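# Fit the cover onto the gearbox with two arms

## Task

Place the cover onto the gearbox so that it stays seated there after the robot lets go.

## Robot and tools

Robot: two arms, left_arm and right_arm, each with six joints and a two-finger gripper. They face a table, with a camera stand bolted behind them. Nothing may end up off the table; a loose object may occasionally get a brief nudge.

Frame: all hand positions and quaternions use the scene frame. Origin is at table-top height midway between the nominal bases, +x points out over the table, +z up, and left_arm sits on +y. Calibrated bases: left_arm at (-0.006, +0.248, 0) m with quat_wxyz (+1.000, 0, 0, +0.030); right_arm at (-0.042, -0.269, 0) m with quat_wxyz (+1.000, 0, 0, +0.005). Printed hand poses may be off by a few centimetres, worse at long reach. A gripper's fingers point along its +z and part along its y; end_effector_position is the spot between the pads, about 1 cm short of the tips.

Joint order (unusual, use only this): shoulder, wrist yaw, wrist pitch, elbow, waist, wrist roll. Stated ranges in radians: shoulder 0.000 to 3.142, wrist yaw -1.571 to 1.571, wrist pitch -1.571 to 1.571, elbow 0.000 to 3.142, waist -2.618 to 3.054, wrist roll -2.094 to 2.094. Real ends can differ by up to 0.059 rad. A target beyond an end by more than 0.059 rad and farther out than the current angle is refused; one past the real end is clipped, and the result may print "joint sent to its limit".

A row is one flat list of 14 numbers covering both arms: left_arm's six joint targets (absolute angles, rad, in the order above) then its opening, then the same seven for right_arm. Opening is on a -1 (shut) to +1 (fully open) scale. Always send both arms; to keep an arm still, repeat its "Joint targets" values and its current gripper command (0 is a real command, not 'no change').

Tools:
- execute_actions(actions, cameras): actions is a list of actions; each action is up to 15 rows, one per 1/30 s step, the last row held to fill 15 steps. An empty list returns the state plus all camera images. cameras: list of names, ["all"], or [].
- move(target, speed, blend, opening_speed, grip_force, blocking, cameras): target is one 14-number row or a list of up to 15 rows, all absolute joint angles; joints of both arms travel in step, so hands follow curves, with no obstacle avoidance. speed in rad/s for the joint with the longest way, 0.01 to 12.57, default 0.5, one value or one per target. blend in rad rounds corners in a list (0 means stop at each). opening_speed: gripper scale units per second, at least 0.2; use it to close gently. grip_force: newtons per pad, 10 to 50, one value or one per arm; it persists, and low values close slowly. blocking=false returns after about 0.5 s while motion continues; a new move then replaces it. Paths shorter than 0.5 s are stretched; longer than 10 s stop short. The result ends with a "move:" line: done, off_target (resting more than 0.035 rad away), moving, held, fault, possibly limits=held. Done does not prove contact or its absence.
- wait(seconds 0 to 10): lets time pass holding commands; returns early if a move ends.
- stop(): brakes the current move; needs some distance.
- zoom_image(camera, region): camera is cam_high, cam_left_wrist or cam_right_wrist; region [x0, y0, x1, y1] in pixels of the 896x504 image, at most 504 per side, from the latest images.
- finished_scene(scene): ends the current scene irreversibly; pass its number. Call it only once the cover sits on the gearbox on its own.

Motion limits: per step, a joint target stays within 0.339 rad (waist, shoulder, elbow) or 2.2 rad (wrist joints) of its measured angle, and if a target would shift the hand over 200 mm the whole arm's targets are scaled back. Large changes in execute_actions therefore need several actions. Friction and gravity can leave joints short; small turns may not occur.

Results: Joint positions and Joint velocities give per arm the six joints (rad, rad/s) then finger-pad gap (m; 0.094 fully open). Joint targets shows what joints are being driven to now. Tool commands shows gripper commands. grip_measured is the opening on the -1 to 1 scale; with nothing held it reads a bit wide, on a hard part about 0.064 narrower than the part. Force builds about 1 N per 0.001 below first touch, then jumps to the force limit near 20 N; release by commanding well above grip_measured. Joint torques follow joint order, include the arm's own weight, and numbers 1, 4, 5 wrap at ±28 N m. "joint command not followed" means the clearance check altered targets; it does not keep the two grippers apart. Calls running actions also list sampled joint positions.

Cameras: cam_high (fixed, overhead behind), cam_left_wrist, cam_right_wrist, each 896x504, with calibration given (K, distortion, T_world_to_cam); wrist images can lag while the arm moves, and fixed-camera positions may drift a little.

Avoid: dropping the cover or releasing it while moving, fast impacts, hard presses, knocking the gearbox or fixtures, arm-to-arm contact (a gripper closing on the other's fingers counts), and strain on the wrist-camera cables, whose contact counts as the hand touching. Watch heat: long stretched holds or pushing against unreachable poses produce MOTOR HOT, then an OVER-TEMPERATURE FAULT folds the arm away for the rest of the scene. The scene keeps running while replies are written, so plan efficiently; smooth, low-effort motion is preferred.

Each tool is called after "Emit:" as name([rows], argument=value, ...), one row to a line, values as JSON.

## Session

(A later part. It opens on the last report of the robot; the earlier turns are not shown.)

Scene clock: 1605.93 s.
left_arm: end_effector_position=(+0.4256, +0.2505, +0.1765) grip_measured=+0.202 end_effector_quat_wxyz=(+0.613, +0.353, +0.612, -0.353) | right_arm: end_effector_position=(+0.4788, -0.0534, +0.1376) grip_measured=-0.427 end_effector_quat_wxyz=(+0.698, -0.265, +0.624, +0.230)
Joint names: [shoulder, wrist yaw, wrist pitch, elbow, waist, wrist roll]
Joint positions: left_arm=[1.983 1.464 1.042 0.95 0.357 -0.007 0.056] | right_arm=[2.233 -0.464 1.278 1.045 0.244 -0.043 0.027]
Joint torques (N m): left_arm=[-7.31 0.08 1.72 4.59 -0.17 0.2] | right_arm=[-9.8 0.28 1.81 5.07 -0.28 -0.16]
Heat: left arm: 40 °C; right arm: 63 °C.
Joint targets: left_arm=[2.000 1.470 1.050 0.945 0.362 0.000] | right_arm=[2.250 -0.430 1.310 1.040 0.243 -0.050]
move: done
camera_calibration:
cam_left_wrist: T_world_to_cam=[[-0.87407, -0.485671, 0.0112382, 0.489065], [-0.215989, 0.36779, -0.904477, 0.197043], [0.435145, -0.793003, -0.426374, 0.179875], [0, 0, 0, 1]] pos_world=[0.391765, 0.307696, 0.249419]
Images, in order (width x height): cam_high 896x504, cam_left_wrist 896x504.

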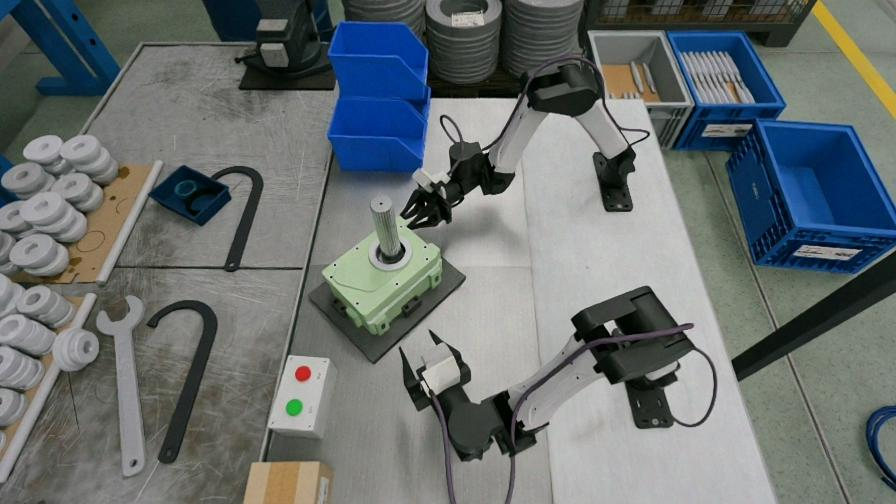

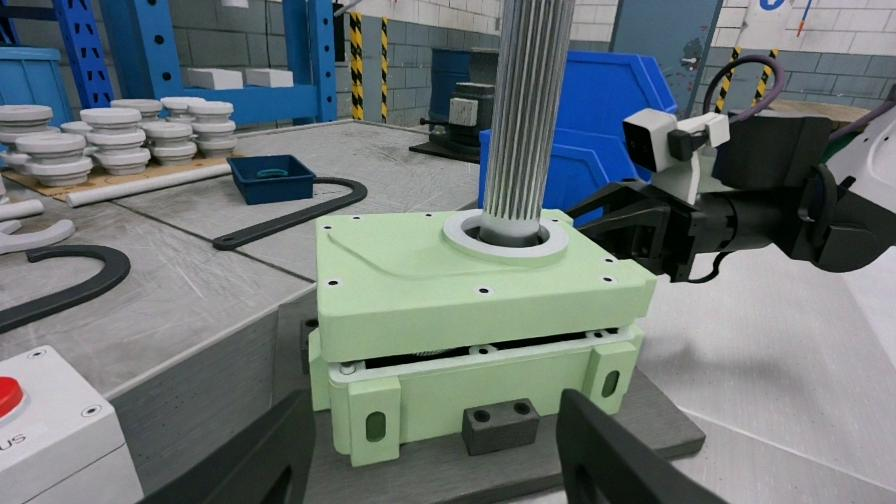

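Emit:
move([
  [2.0,1.47,1.05,0.945,0.362,0,0.2,2.16,-0.43,1.3,1.04,0.238,-0.05,-0.9],
  [2.0,1.47,1.05,0.945,0.362,0,0.2,2.15,-0.43,1.31,1.025,0.234,-0.05,-0.9],
  [2.0,1.47,1.05,0.945,0.362,0,0.2,2.255,-0.43,1.33,1.025,0.236,-0.05,-0.9],
], speed=0.2, cameras=["cam_high","cam_left_wrist"])

Emit:
zoom_image(camera="cam_left_wrist", region=[290, 190, 690, 480])

Emit:
zoom_image(camera="cam_high", region=[310, 210, 455, 345])

Emit:
zoom_image(camera="cam_left_wrist", region=[430, 190, 590, 280])

Emit:
zoom_image(camera="cam_left_wrist", region=[310, 320, 410, 400])

Scene clock: 1680.23 s.
left_arm: end_effector_position=(+0.4256, +0.2505, +0.1765) grip_measured=+0.202 end_effector_quat_wxyz=(+0.613, +0.353, +0.612, -0.353) | right_arm: end_effector_position=(+0.4761, -0.0549, +0.1316) grip_measured=-0.427 end_effector_quat_wxyz=(+0.697, -0.261, +0.627, +0.231)
Joint names: [shoulder, wrist yaw, wrist pitch, elbow, waist, wrist roll]
Joint positions: left_arm=[1.983 1.464 1.042 0.95 0.357 -0.007 0.056] | right_arm=[2.242 -0.459 1.3 1.029 0.244 -0.036 0.027]
Joint torques (N m): left_arm=[-7.28 0.09 1.72 4.53 -0.14 0.21] | right_arm=[-10.1 0.23 1.8 5.15 -0.92 -0.26]
Heat: left arm: 40 °C; right arm: 58 °C.
Joint targets: left_arm=[2.000 1.470 1.050 0.945 0.362 0.000] | right_arm=[2.255 -0.430 1.330 1.025 0.236 -0.050]
move: done
camera_calibration:
cam_left_wrist: T_world_to_cam=[[-0.87407, -0.485671, 0.0112382, 0.489065], [-0.215989, 0.36779, -0.904477, 0.197043], [0.435145, -0.793003, -0.426374, 0.179875], [0, 0, 0, 1]] pos_world=[0.391765, 0.307696, 0.249419]
Images, in order (width x height): cam_high 896x504, cam_left_wrist 896x504.

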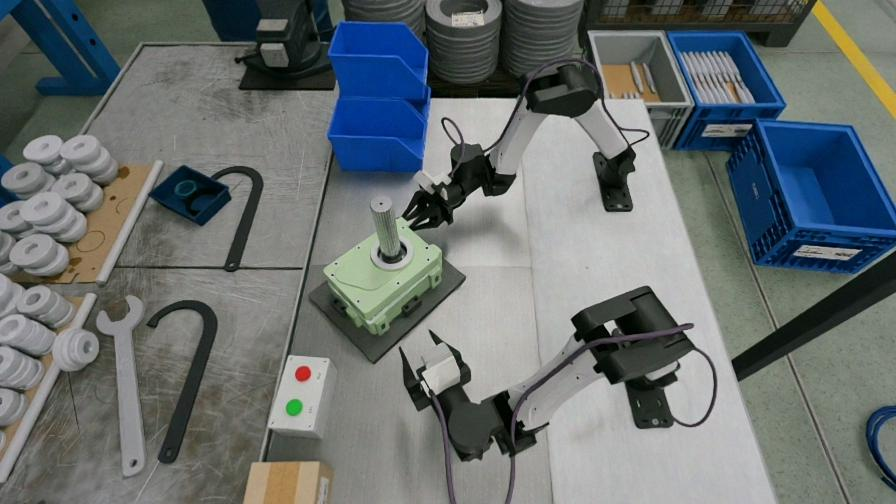

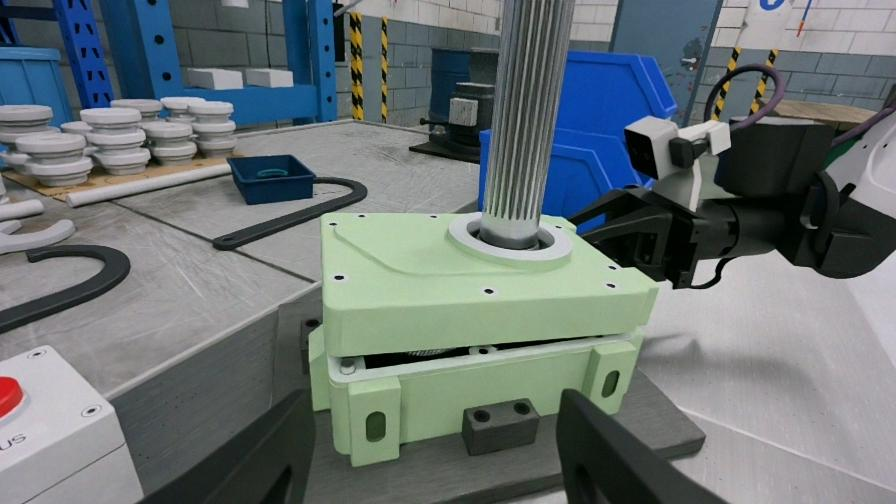

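Scaled by 1.260 from the camera's 896x504 image, which has a finer 1280x720 frame.

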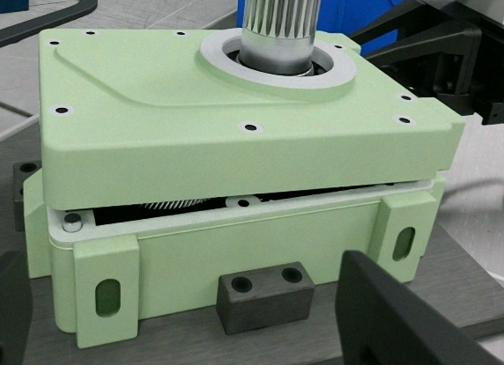

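Scaled by 3.476 from the camera's 896x504 image, which has a finer 1280x720 frame.

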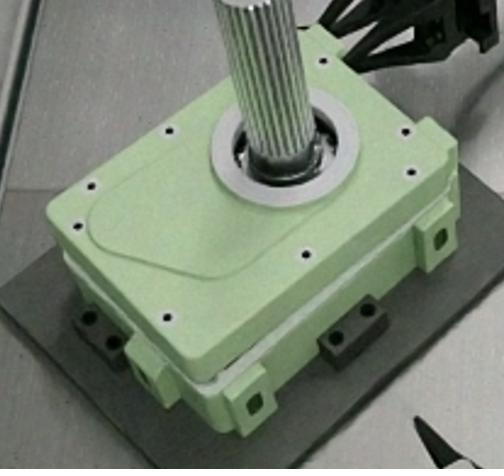

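Scaled by 3.150 from the camera's 896x504 image, which has a finer 1280x720 frame.

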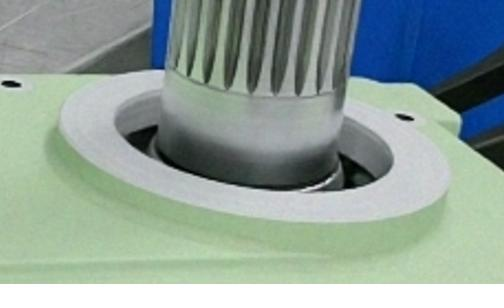

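Scaled by 5.040 from the camera's 896x504 image, which has a finer 1280x720 frame.

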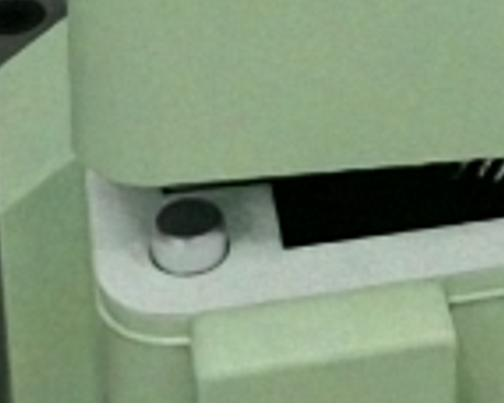

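Emit:
move([
  [2.0,1.47,1.05,0.945,0.362,0,0.2,2.225,-0.43,1.26,1.025,0.236,-0.04,-0.9],
  [2.0,1.47,1.05,0.945,0.362,0,0.2,2.255,-0.43,1.225,1.025,0.236,-0.04,-0.9],
], speed=0.15, cameras=["cam_high","cam_left_wrist"])

Emit:
zoom_image(camera="cam_left_wrist", region=[290, 190, 690, 480])

Emit:
zoom_image(camera="cam_high", region=[310, 210, 455, 345])

Emit:
zoom_image(camera="cam_left_wrist", region=[430, 190, 590, 280])

Emit:
zoom_image(camera="cam_left_wrist", region=[310, 320, 410, 400])

Scene clock: 1699.17 s.
left_arm: end_effector_position=(+0.4256, +0.2505, +0.1765) grip_measured=+0.202 end_effector_quat_wxyz=(+0.613, +0.353, +0.612, -0.353) | right_arm: end_effector_position=(+0.4763, -0.0548, +0.1282) grip_measured=-0.427 end_effector_quat_wxyz=(+0.691, -0.259, +0.633, +0.233)
Joint names: [shoulder, wrist yaw, wrist pitch, elbow, waist, wrist roll]
Joint positions: left_arm=[1.983 1.464 1.042 0.95 0.357 -0.007 0.056] | right_arm=[2.242 -0.459 1.285 1.029 0.244 -0.031 0.027]
Joint torques (N m): left_arm=[-7.3 0.09 1.71 4.55 -0.14 0.21] | right_arm=[-10.14 0.23 1 5.14 -0.96 -0.19]
Heat: left arm: 40 °C; right arm: 56 °C.
Joint targets: left_arm=[2.000 1.470 1.050 0.945 0.362 0.000] | right_arm=[2.255 -0.430 1.225 1.025 0.236 -0.040]
move: off_target (right_arm); right_arm: the wrist pitch is farthest, 0.060 rad from its target
camera_calibration:
cam_left_wrist: T_world_to_cam=[[-0.87407, -0.485671, 0.0112382, 0.489065], [-0.215989, 0.36779, -0.904477, 0.197043], [0.435145, -0.793003, -0.426374, 0.179875], [0, 0, 0, 1]] pos_world=[0.391765, 0.307696, 0.249419]
Images, in order (width x height): cam_high 896x504, cam_left_wrist 896x504.

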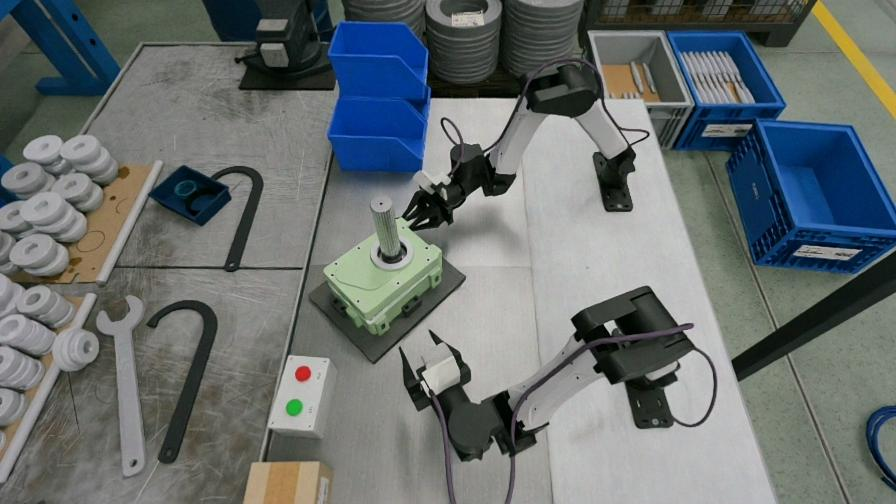

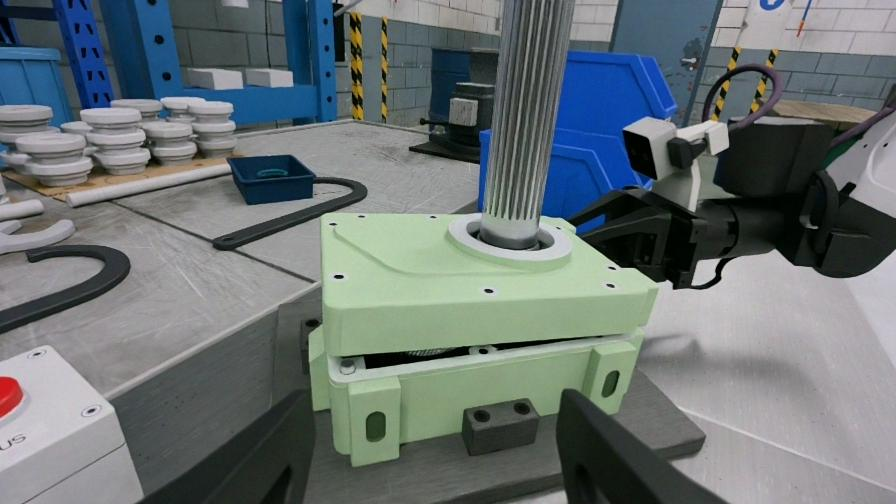

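Scaled by 1.260 from the camera's 896x504 image, which has a finer 1280x720 frame.

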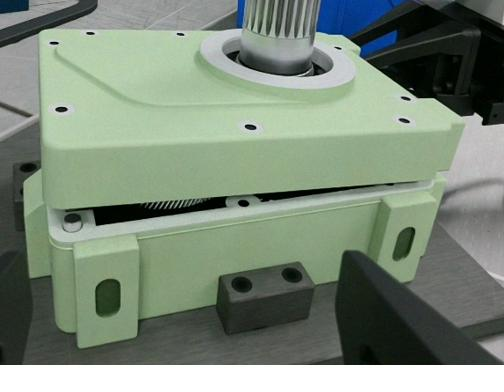

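Scaled by 3.476 from the camera's 896x504 image, which has a finer 1280x720 frame.

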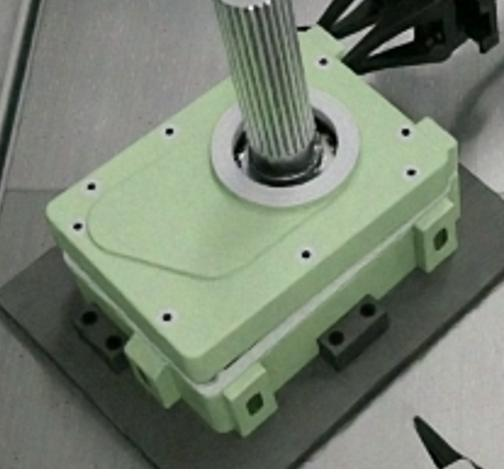

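Scaled by 3.150 from the camera's 896x504 image, which has a finer 1280x720 frame.

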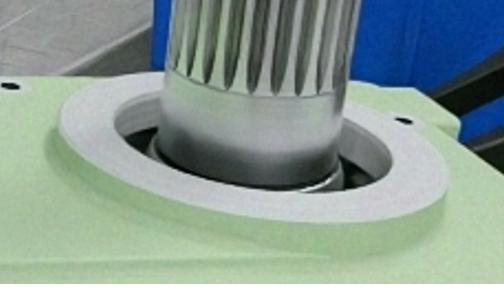

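Scaled by 5.040 from the camera's 896x504 image, which has a finer 1280x720 frame.

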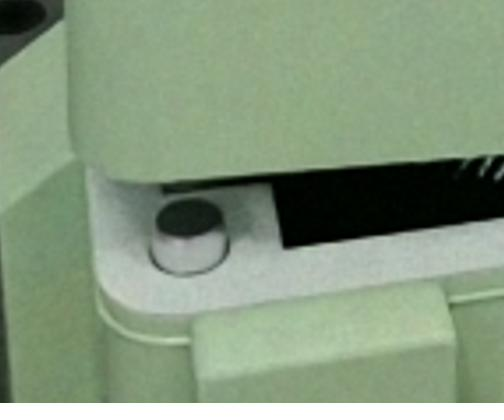

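Emit:
zoom_image(camera="cam_high", region=[325, 275, 405, 335])

Emit:
zoom_image(camera="cam_high", region=[385, 235, 455, 300])

Emit:
zoom_image(camera="cam_high", region=[360, 220, 430, 280])

Scaled by 6.300 from the camera's 896x504 image, which has a finer 1280x720 frame.

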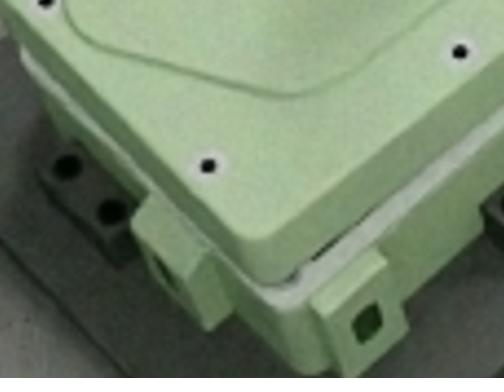

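Scaled by 7.200 from the camera's 896x504 image, which has a finer 1280x720 frame.

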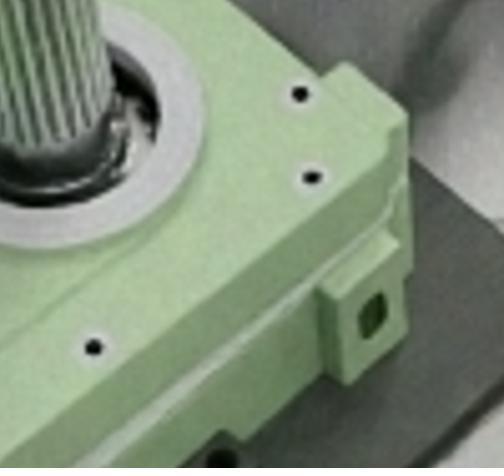

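Scaled by 7.200 from the camera's 896x504 image, which has a finer 1280x720 frame.

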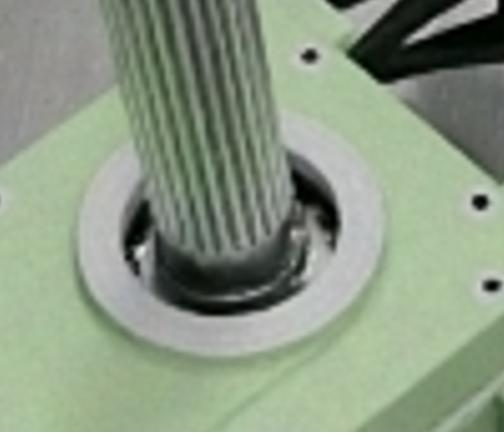

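Emit:
move([
  [2.0,1.47,1.05,0.945,0.362,0,0.2,2.20,-0.43,1.215,1.025,0.236,-0.03,-0.9],
  [2.0,1.47,1.05,0.945,0.362,0,0.2,2.235,-0.43,1.215,1.025,0.236,-0.03,-0.9],
], speed=0.15, cameras=["cam_high","cam_left_wrist"])

Emit:
zoom_image(camera="cam_left_wrist", region=[290, 190, 690, 480])

Emit:
zoom_image(camera="cam_high", region=[310, 210, 455, 345])

Emit:
zoom_image(camera="cam_left_wrist", region=[430, 190, 590, 280])

Emit:
zoom_image(camera="cam_left_wrist", region=[310, 320, 410, 400])

Emit:
zoom_image(camera="cam_high", region=[360, 220, 430, 280])

Scene clock: 1728.30 s.
left_arm: end_effector_position=(+0.4256, +0.2505, +0.1765) grip_measured=+0.202 end_effector_quat_wxyz=(+0.613, +0.353, +0.612, -0.353) | right_arm: end_effector_position=(+0.4765, -0.0548, +0.1284) grip_measured=-0.427 end_effector_quat_wxyz=(+0.688, -0.258, +0.637, +0.234)
Joint names: [shoulder, wrist yaw, wrist pitch, elbow, waist, wrist roll]
Joint positions: left_arm=[1.983 1.464 1.042 0.95 0.357 -0.007 0.056] | right_arm=[2.234 -0.459 1.267 1.029 0.244 -0.029 0.027]
Joint torques (N m): left_arm=[-7.27 0.08 1.71 4.55 -0.16 0.2] | right_arm=[-11.18 0.22 1.08 5.2 -0.95 -0.11]
Heat: left arm: 41 °C; right arm: 55 °C.
Joint targets: left_arm=[2.000 1.470 1.050 0.945 0.362 0.000] | right_arm=[2.235 -0.430 1.215 1.025 0.236 -0.030]
move: off_target (right_arm); right_arm: the wrist pitch is farthest, 0.052 rad from its target
camera_calibration:
cam_left_wrist: T_world_to_cam=[[-0.87407, -0.485671, 0.0112382, 0.489065], [-0.215989, 0.36779, -0.904477, 0.197043], [0.435145, -0.793003, -0.426374, 0.179875], [0, 0, 0, 1]] pos_world=[0.391765, 0.307696, 0.249419]
Images, in order (width x height): cam_high 896x504, cam_left_wrist 896x504.

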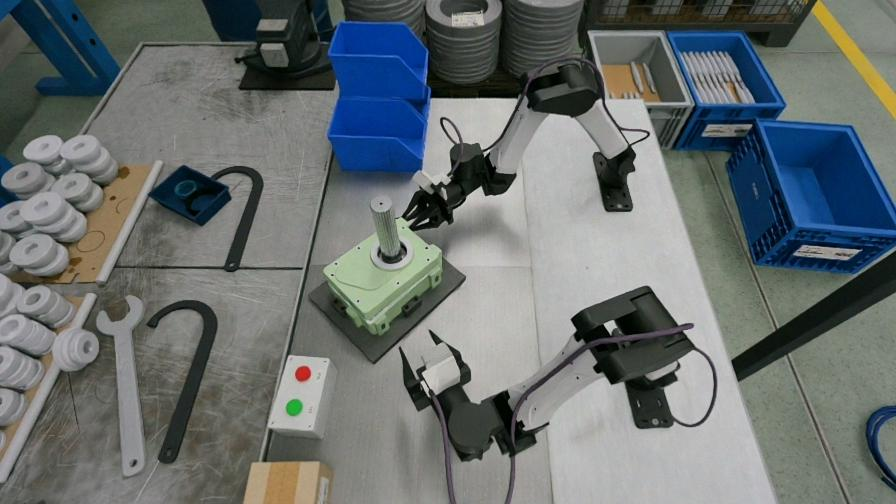

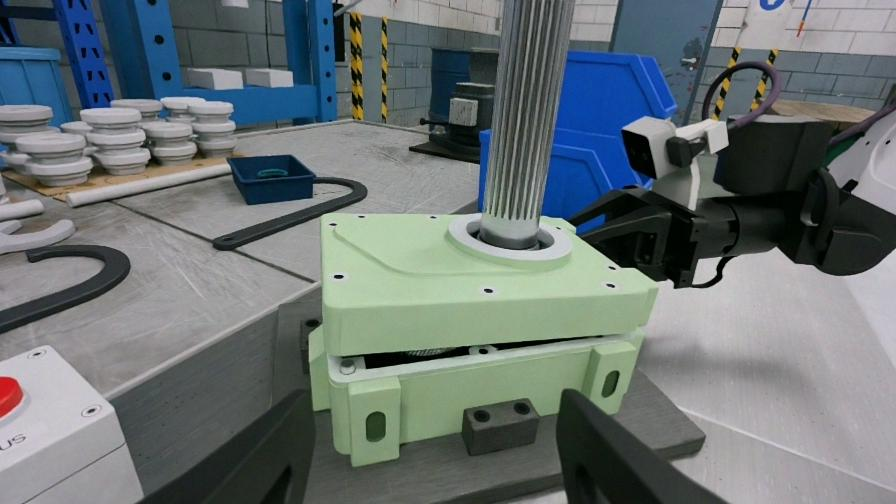

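Scaled by 1.260 from the camera's 896x504 image, which has a finer 1280x720 frame.

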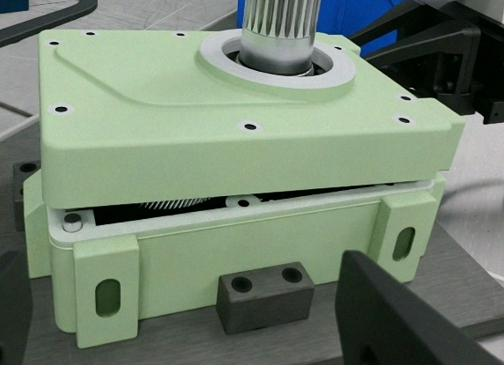

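Scaled by 3.476 from the camera's 896x504 image, which has a finer 1280x720 frame.

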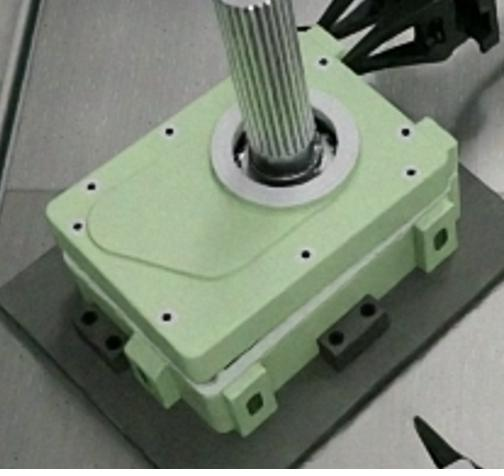

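Scaled by 3.150 from the camera's 896x504 image, which has a finer 1280x720 frame.

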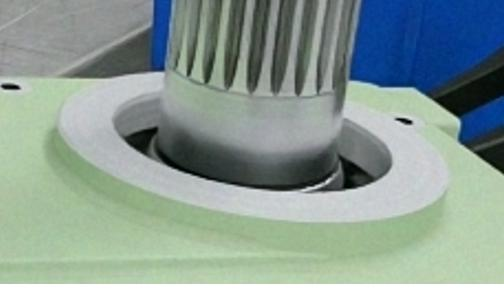

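Scaled by 5.040 from the camera's 896x504 image, which has a finer 1280x720 frame.

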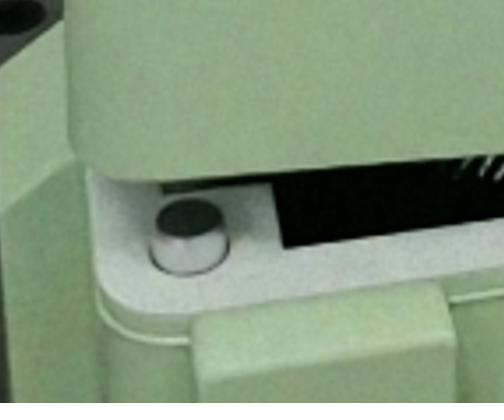

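Scaled by 7.200 from the camera's 896x504 image, which has a finer 1280x720 frame.

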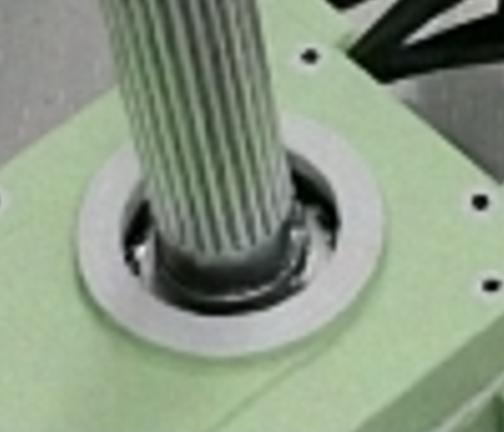

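Emit:
move(target=[2.0,1.47,1.05,0.945,0.362,0,0.2,2.17,-0.43,1.24,1.025,0.236,-0.03,-0.9], speed=0.15, cameras=["cam_high","cam_left_wrist"])

Emit:
zoom_image(camera="cam_left_wrist", region=[290, 190, 690, 480])

Emit:
zoom_image(camera="cam_high", region=[310, 210, 455, 345])

Emit:
zoom_image(camera="cam_high", region=[360, 220, 430, 280])

Scene clock: 1737.87 s.
left_arm: end_effector_position=(+0.4256, +0.2505, +0.1765) grip_measured=+0.202 end_effector_quat_wxyz=(+0.613, +0.353, +0.612, -0.353) | right_arm: end_effector_position=(+0.4765, -0.0548, +0.1313) grip_measured=-0.427 end_effector_quat_wxyz=(+0.684, -0.255, +0.641, +0.238)
Joint names: [shoulder, wrist yaw, wrist pitch, elbow, waist, wrist roll]
Joint positions: left_arm=[1.983 1.464 1.042 0.95 0.357 -0.007 0.056] | right_arm=[2.219 -0.459 1.245 1.029 0.244 -0.02 0.027]
Joint torques (N m): left_arm=[-7.27 0.09 1.71 4.52 -0.21 0.2] | right_arm=[-15.57 0.22 1.5 5.27 -0.95 -0.18]
Heat: left arm: 41 °C; right arm: 56 °C.
Joint targets: left_arm=[2.000 1.470 1.050 0.945 0.362 0.000] | right_arm=[2.170 -0.430 1.240 1.025 0.236 -0.030]
move: off_target (right_arm); right_arm: the shoulder is farthest, 0.049 rad from its target
camera_calibration:
cam_left_wrist: T_world_to_cam=[[-0.87407, -0.485671, 0.0112382, 0.489065], [-0.215989, 0.36779, -0.904477, 0.197043], [0.435145, -0.793003, -0.426374, 0.179875], [0, 0, 0, 1]] pos_world=[0.391765, 0.307696, 0.249419]
Images, in order (width x height): cam_high 896x504, cam_left_wrist 896x504.

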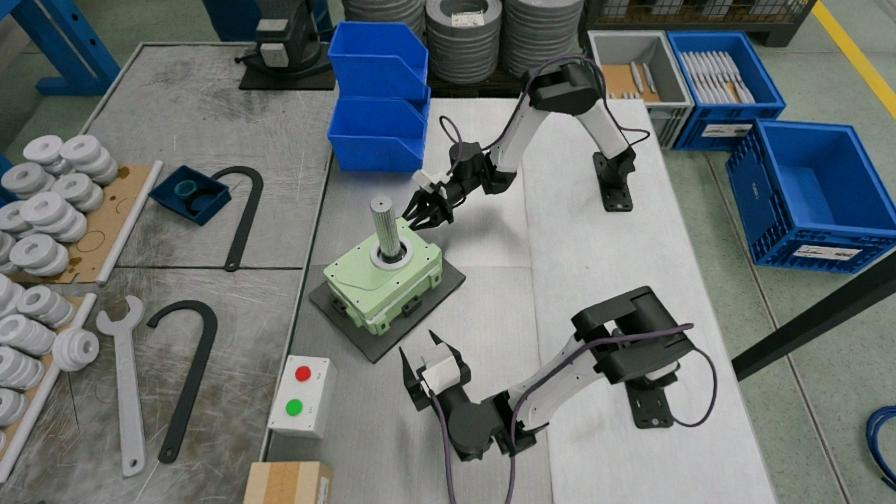

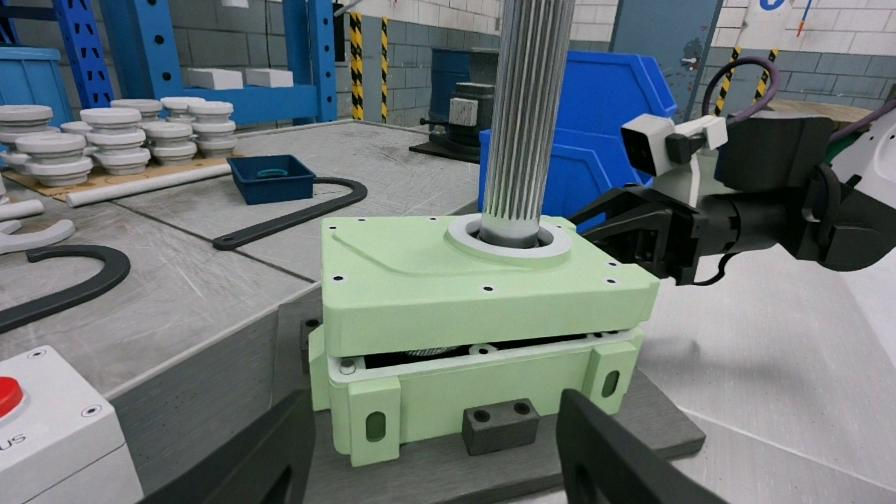

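Scaled by 1.260 from the camera's 896x504 image, which has a finer 1280x720 frame.

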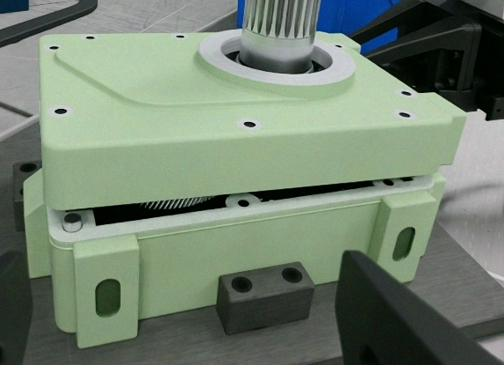

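Scaled by 3.476 from the camera's 896x504 image, which has a finer 1280x720 frame.

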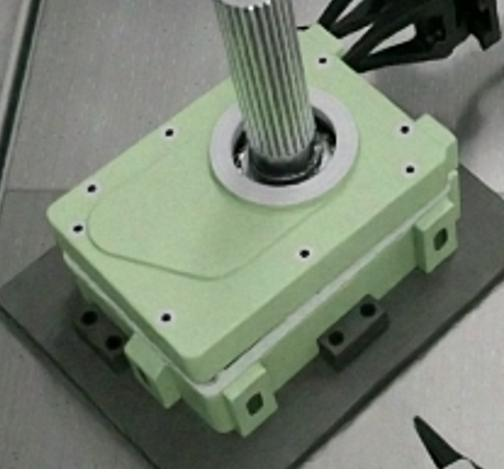

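Scaled by 7.200 from the camera's 896x504 image, which has a finer 1280x720 frame.

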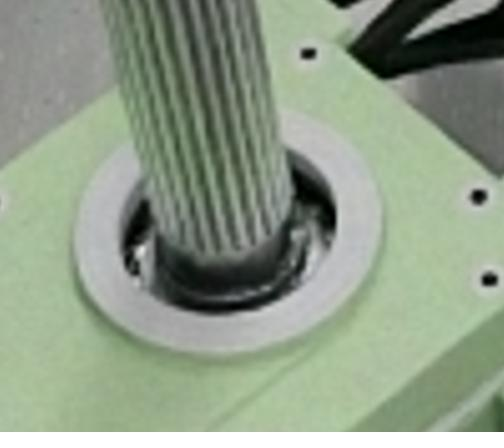

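Emit:
move(target=[2.0,1.47,1.05,0.945,0.362,0,0.2,2.11,-0.43,1.24,1.025,0.236,-0.05,-0.9], speed=0.15, cameras=["cam_high","cam_left_wrist"])

Emit:
zoom_image(camera="cam_left_wrist", region=[290, 190, 690, 480])

Emit:
zoom_image(camera="cam_high", region=[310, 210, 455, 345])

Scene clock: 1759.53 s.
left_arm: end_effector_position=(+0.4256, +0.2505, +0.1765) grip_measured=+0.202 end_effector_quat_wxyz=(+0.613, +0.353, +0.612, -0.353) | right_arm: end_effector_position=(+0.4765, -0.0551, +0.1394) grip_measured=-0.427 end_effector_quat_wxyz=(+0.681, -0.261, +0.644, +0.230)
Joint names: [shoulder, wrist yaw, wrist pitch, elbow, waist, wrist roll]
Joint positions: left_arm=[1.983 1.464 1.042 0.95 0.357 -0.007 0.056] | right_arm=[2.18 -0.457 1.19 1.029 0.244 -0.043 0.027]
Joint torques (N m): left_arm=[-7.28 0.09 1.73 4.56 -0.13 0.21] | right_arm=[-17.35 0.2 2 5.46 -0.95 -0.17]
Heat: left arm: 41 °C; right arm: 59 °C.
Joint targets: left_arm=[2.000 1.470 1.050 0.945 0.362 0.000] | right_arm=[2.110 -0.430 1.240 1.025 0.236 -0.050]
move: off_target (right_arm); right_arm: the shoulder is farthest, 0.070 rad from its target
camera_calibration:
cam_left_wrist: T_world_to_cam=[[-0.87407, -0.485671, 0.0112382, 0.489065], [-0.215989, 0.36779, -0.904477, 0.197043], [0.435145, -0.793003, -0.426374, 0.179875], [0, 0, 0, 1]] pos_world=[0.391765, 0.307696, 0.249419]
Images, in order (width x height): cam_high 896x504, cam_left_wrist 896x504.

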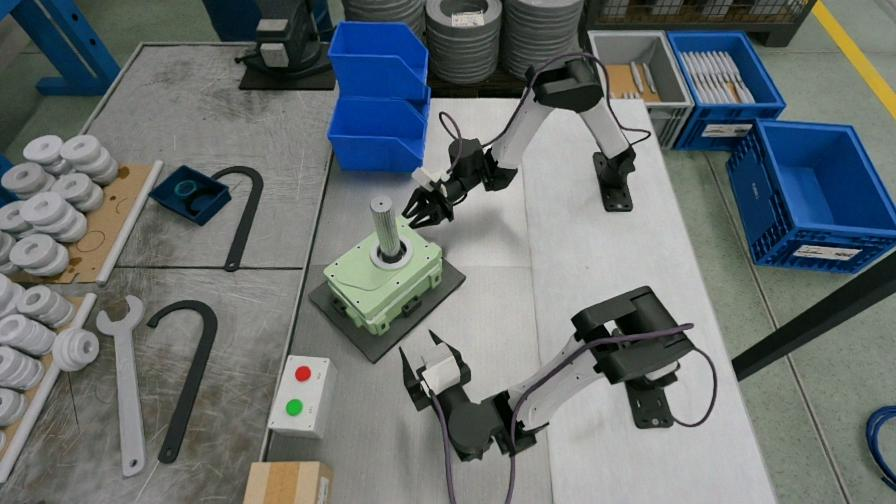

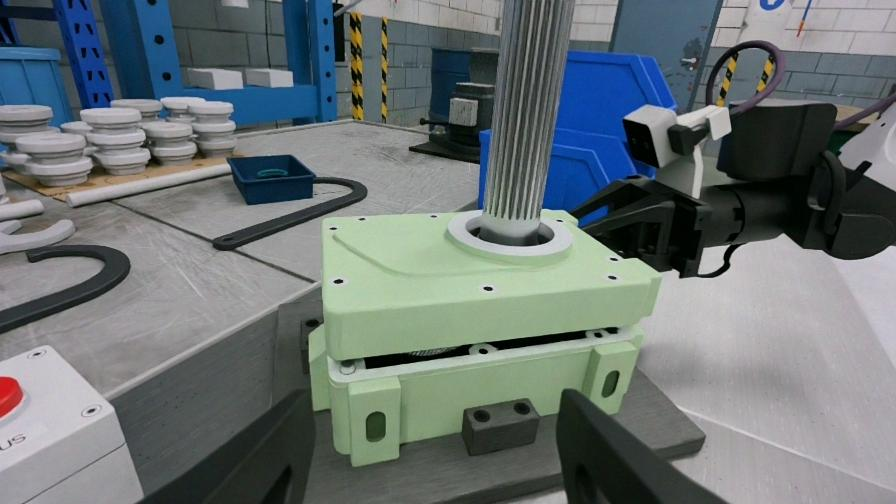

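Scaled by 1.260 from the camera's 896x504 image, which has a finer 1280x720 frame.

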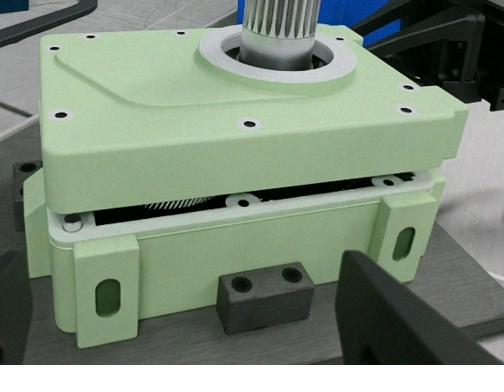

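Scaled by 3.476 from the camera's 896x504 image, which has a finer 1280x720 frame.

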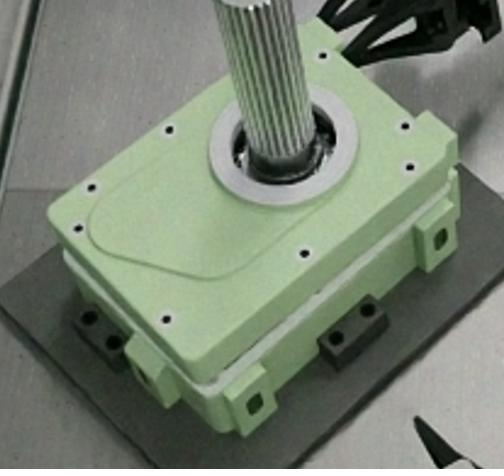

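Emit:
zoom_image(camera="cam_high", region=[360, 220, 430, 280])

Emit:
zoom_image(camera="cam_left_wrist", region=[430, 190, 590, 280])

Emit:
zoom_image(camera="cam_left_wrist", region=[310, 300, 490, 400])

Emit:
zoom_image(camera="cam_left_wrist", region=[500, 280, 680, 380])

Scaled by 7.200 from the camera's 896x504 image, which has a finer 1280x720 frame.

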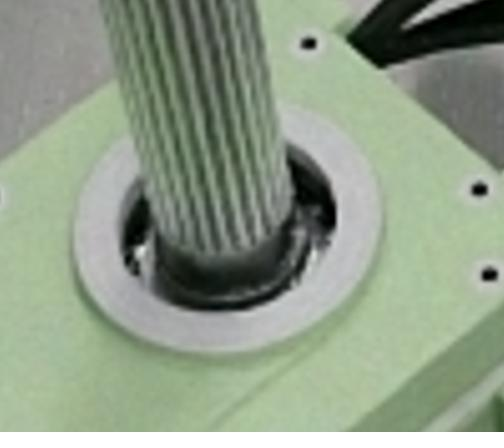

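Scaled by 3.150 from the camera's 896x504 image, which has a finer 1280x720 frame.

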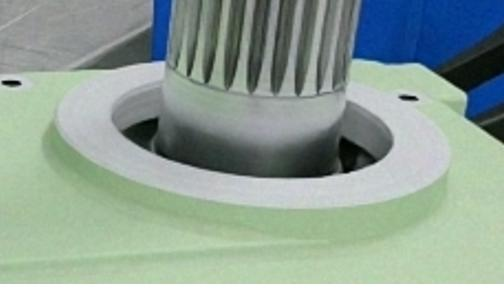

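Scaled by 2.800 from the camera's 896x504 image, which has a finer 1280x720 frame.

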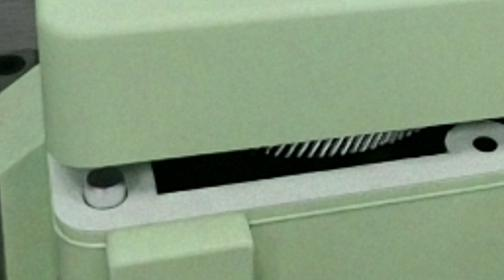

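Scaled by 2.800 from the camera's 896x504 image, which has a finer 1280x720 frame.

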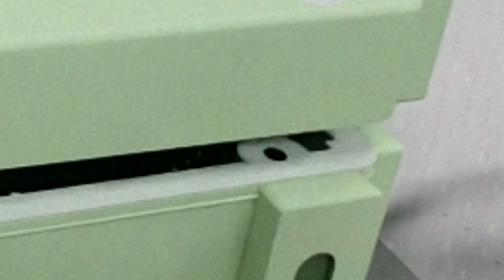

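Emit:
move([
  [2.0,1.47,1.05,0.945,0.362,0,0.2,2.125,-0.43,1.21,1.032,0.222,-0.05,-0.9],
  [2.0,1.47,1.05,0.945,0.362,0,0.2,2.15,-0.43,1.20,1.032,0.225,-0.05,-0.9],
], speed=0.15, cameras=["cam_high","cam_left_wrist"])

Emit:
zoom_image(camera="cam_left_wrist", region=[290, 190, 690, 480])

Emit:
zoom_image(camera="cam_high", region=[310, 210, 455, 345])

Emit:
zoom_image(camera="cam_high", region=[360, 220, 430, 280])

Scene clock: 1785.50 s.
left_arm: end_effector_position=(+0.4256, +0.2505, +0.1765) grip_measured=+0.202 end_effector_quat_wxyz=(+0.613, +0.353, +0.612, -0.353) | right_arm: end_effector_position=(+0.4766, -0.0553, +0.1380) grip_measured=-0.427 end_effector_quat_wxyz=(+0.679, -0.261, +0.646, +0.230)
Joint names: [shoulder, wrist yaw, wrist pitch, elbow, waist, wrist roll]
Joint positions: left_arm=[1.983 1.464 1.042 0.95 0.357 -0.007 0.056] | right_arm=[2.18 -0.457 1.184 1.029 0.244 -0.043 0.027]
Joint torques (N m): left_arm=[-7.31 0.1 1.73 4.56 -0.2 0.22] | right_arm=[-13.79 0.2 1.71 6.11 -1.98 -0.17]
Heat: left arm: 41 °C; right arm: 66 °C.
Joint targets: left_arm=[2.000 1.470 1.050 0.945 0.362 0.000] | right_arm=[2.150 -0.430 1.200 1.032 0.225 -0.050]
move: done
camera_calibration:
cam_left_wrist: T_world_to_cam=[[-0.87407, -0.485671, 0.0112382, 0.489065], [-0.215989, 0.36779, -0.904477, 0.197043], [0.435145, -0.793003, -0.426374, 0.179875], [0, 0, 0, 1]] pos_world=[0.391765, 0.307696, 0.249419]
Images, in order (width x height): cam_high 896x504, cam_left_wrist 896x504.

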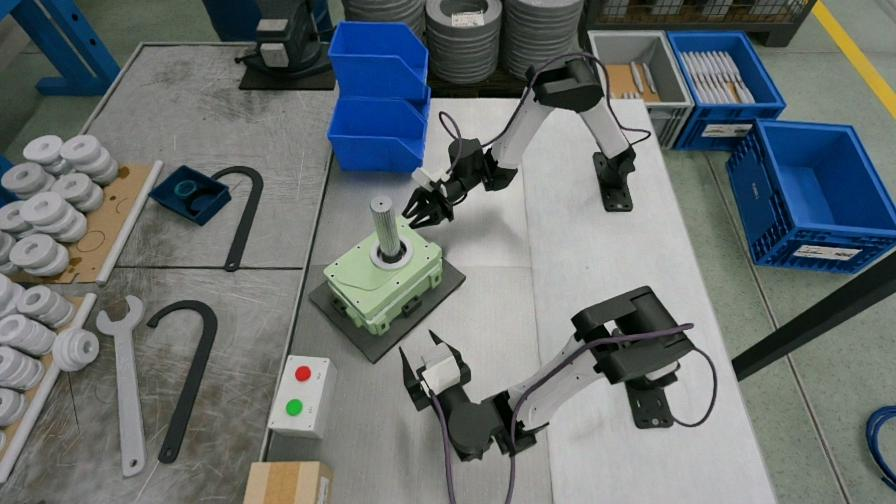

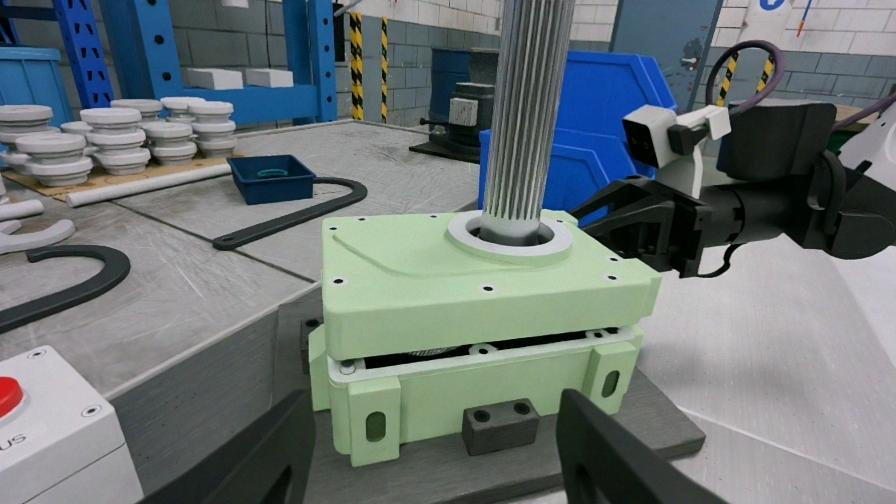

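Scaled by 1.260 from the camera's 896x504 image, which has a finer 1280x720 frame.

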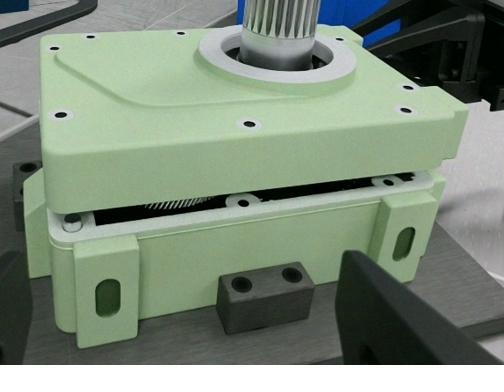

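Scaled by 3.476 from the camera's 896x504 image, which has a finer 1280x720 frame.

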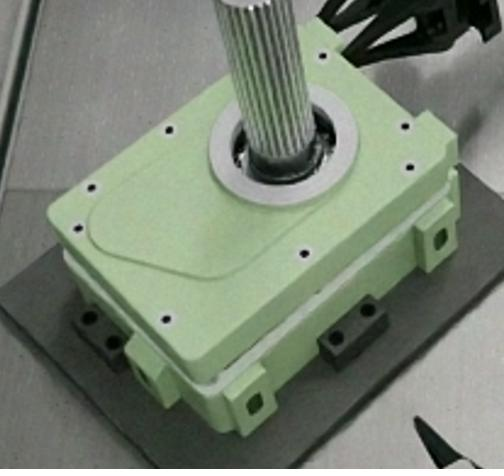

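Scaled by 7.200 from the camera's 896x504 image, which has a finer 1280x720 frame.

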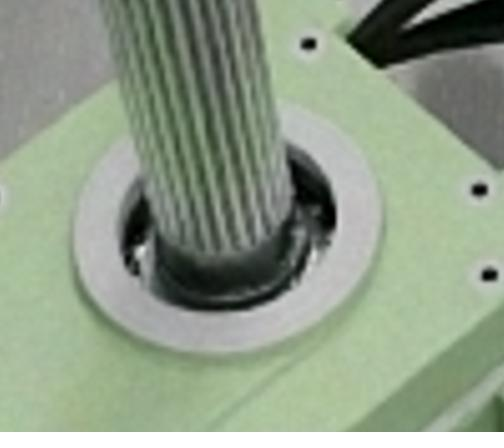

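Emit:
move(target=[2.0,1.47,1.05,0.945,0.362,0,0.2,2.15,-0.43,1.20,1.042,0.208,-0.05,-0.9], speed=0.1)

Scene clock: 1789.37 s.
left_arm: end_effector_position=(+0.4256, +0.2505, +0.1765) grip_measured=+0.202 end_effector_quat_wxyz=(+0.613, +0.353, +0.612, -0.353) | right_arm: end_effector_position=(+0.4769, -0.0560, +0.1379) grip_measured=-0.427 end_effector_quat_wxyz=(+0.679, -0.261, +0.646, +0.230)
Joint names: [shoulder, wrist yaw, wrist pitch, elbow, waist, wrist roll]
Joint positions: left_arm=[1.983 1.464 1.042 0.95 0.357 -0.007 0.056] | right_arm=[2.18 -0.457 1.183 1.029 0.242 -0.043 0.027]
Joint torques (N m): left_arm=[-7.31 0.09 1.72 4.57 -0.17 0.21] | right_arm=[-13.78 0.2 1.71 7.04 -3.45 -0.17]
Heat: left arm: 41 °C; right arm: 66 °C.
Joint targets: left_arm=[2.000 1.470 1.050 0.945 0.362 0.000] | right_arm=[2.150 -0.430 1.200 1.042 0.208 -0.050]
move: done

Emit:
move(target=[2.0,1.47,1.05,0.945,0.362,0,0.2,2.15,-0.43,1.20,1.055,0.203,-0.05,-0.9], speed=0.1)

Scene clock: 1794.57 s.
left_arm: end_effector_position=(+0.4256, +0.2505, +0.1765) grip_measured=+0.202 end_effector_quat_wxyz=(+0.613, +0.353, +0.612, -0.353) | right_arm: end_effector_position=(+0.4770, -0.0563, +0.1379) grip_measured=-0.427 end_effector_quat_wxyz=(+0.679, -0.261, +0.646, +0.229)
Joint names: [shoulder, wrist yaw, wrist pitch, elbow, waist, wrist roll]
Joint positions: left_arm=[1.983 1.464 1.042 0.95 0.357 -0.007 0.056] | right_arm=[2.18 -0.458 1.183 1.029 0.242 -0.044 0.027]
Joint torques (N m): left_arm=[-7.25 0.09 1.73 4.59 -0.17 0.2] | right_arm=[-13.79 0.2 1.71 8.25 -3.85 -0.16]
Heat: left arm: 41 °C; right arm: 66 °C.
Joint targets: left_arm=[2.000 1.470 1.050 0.945 0.362 0.000] | right_arm=[2.150 -0.430 1.200 1.055 0.203 -0.050]
move: off_target (right_arm); right_arm: the waist is farthest, 0.039 rad from its target


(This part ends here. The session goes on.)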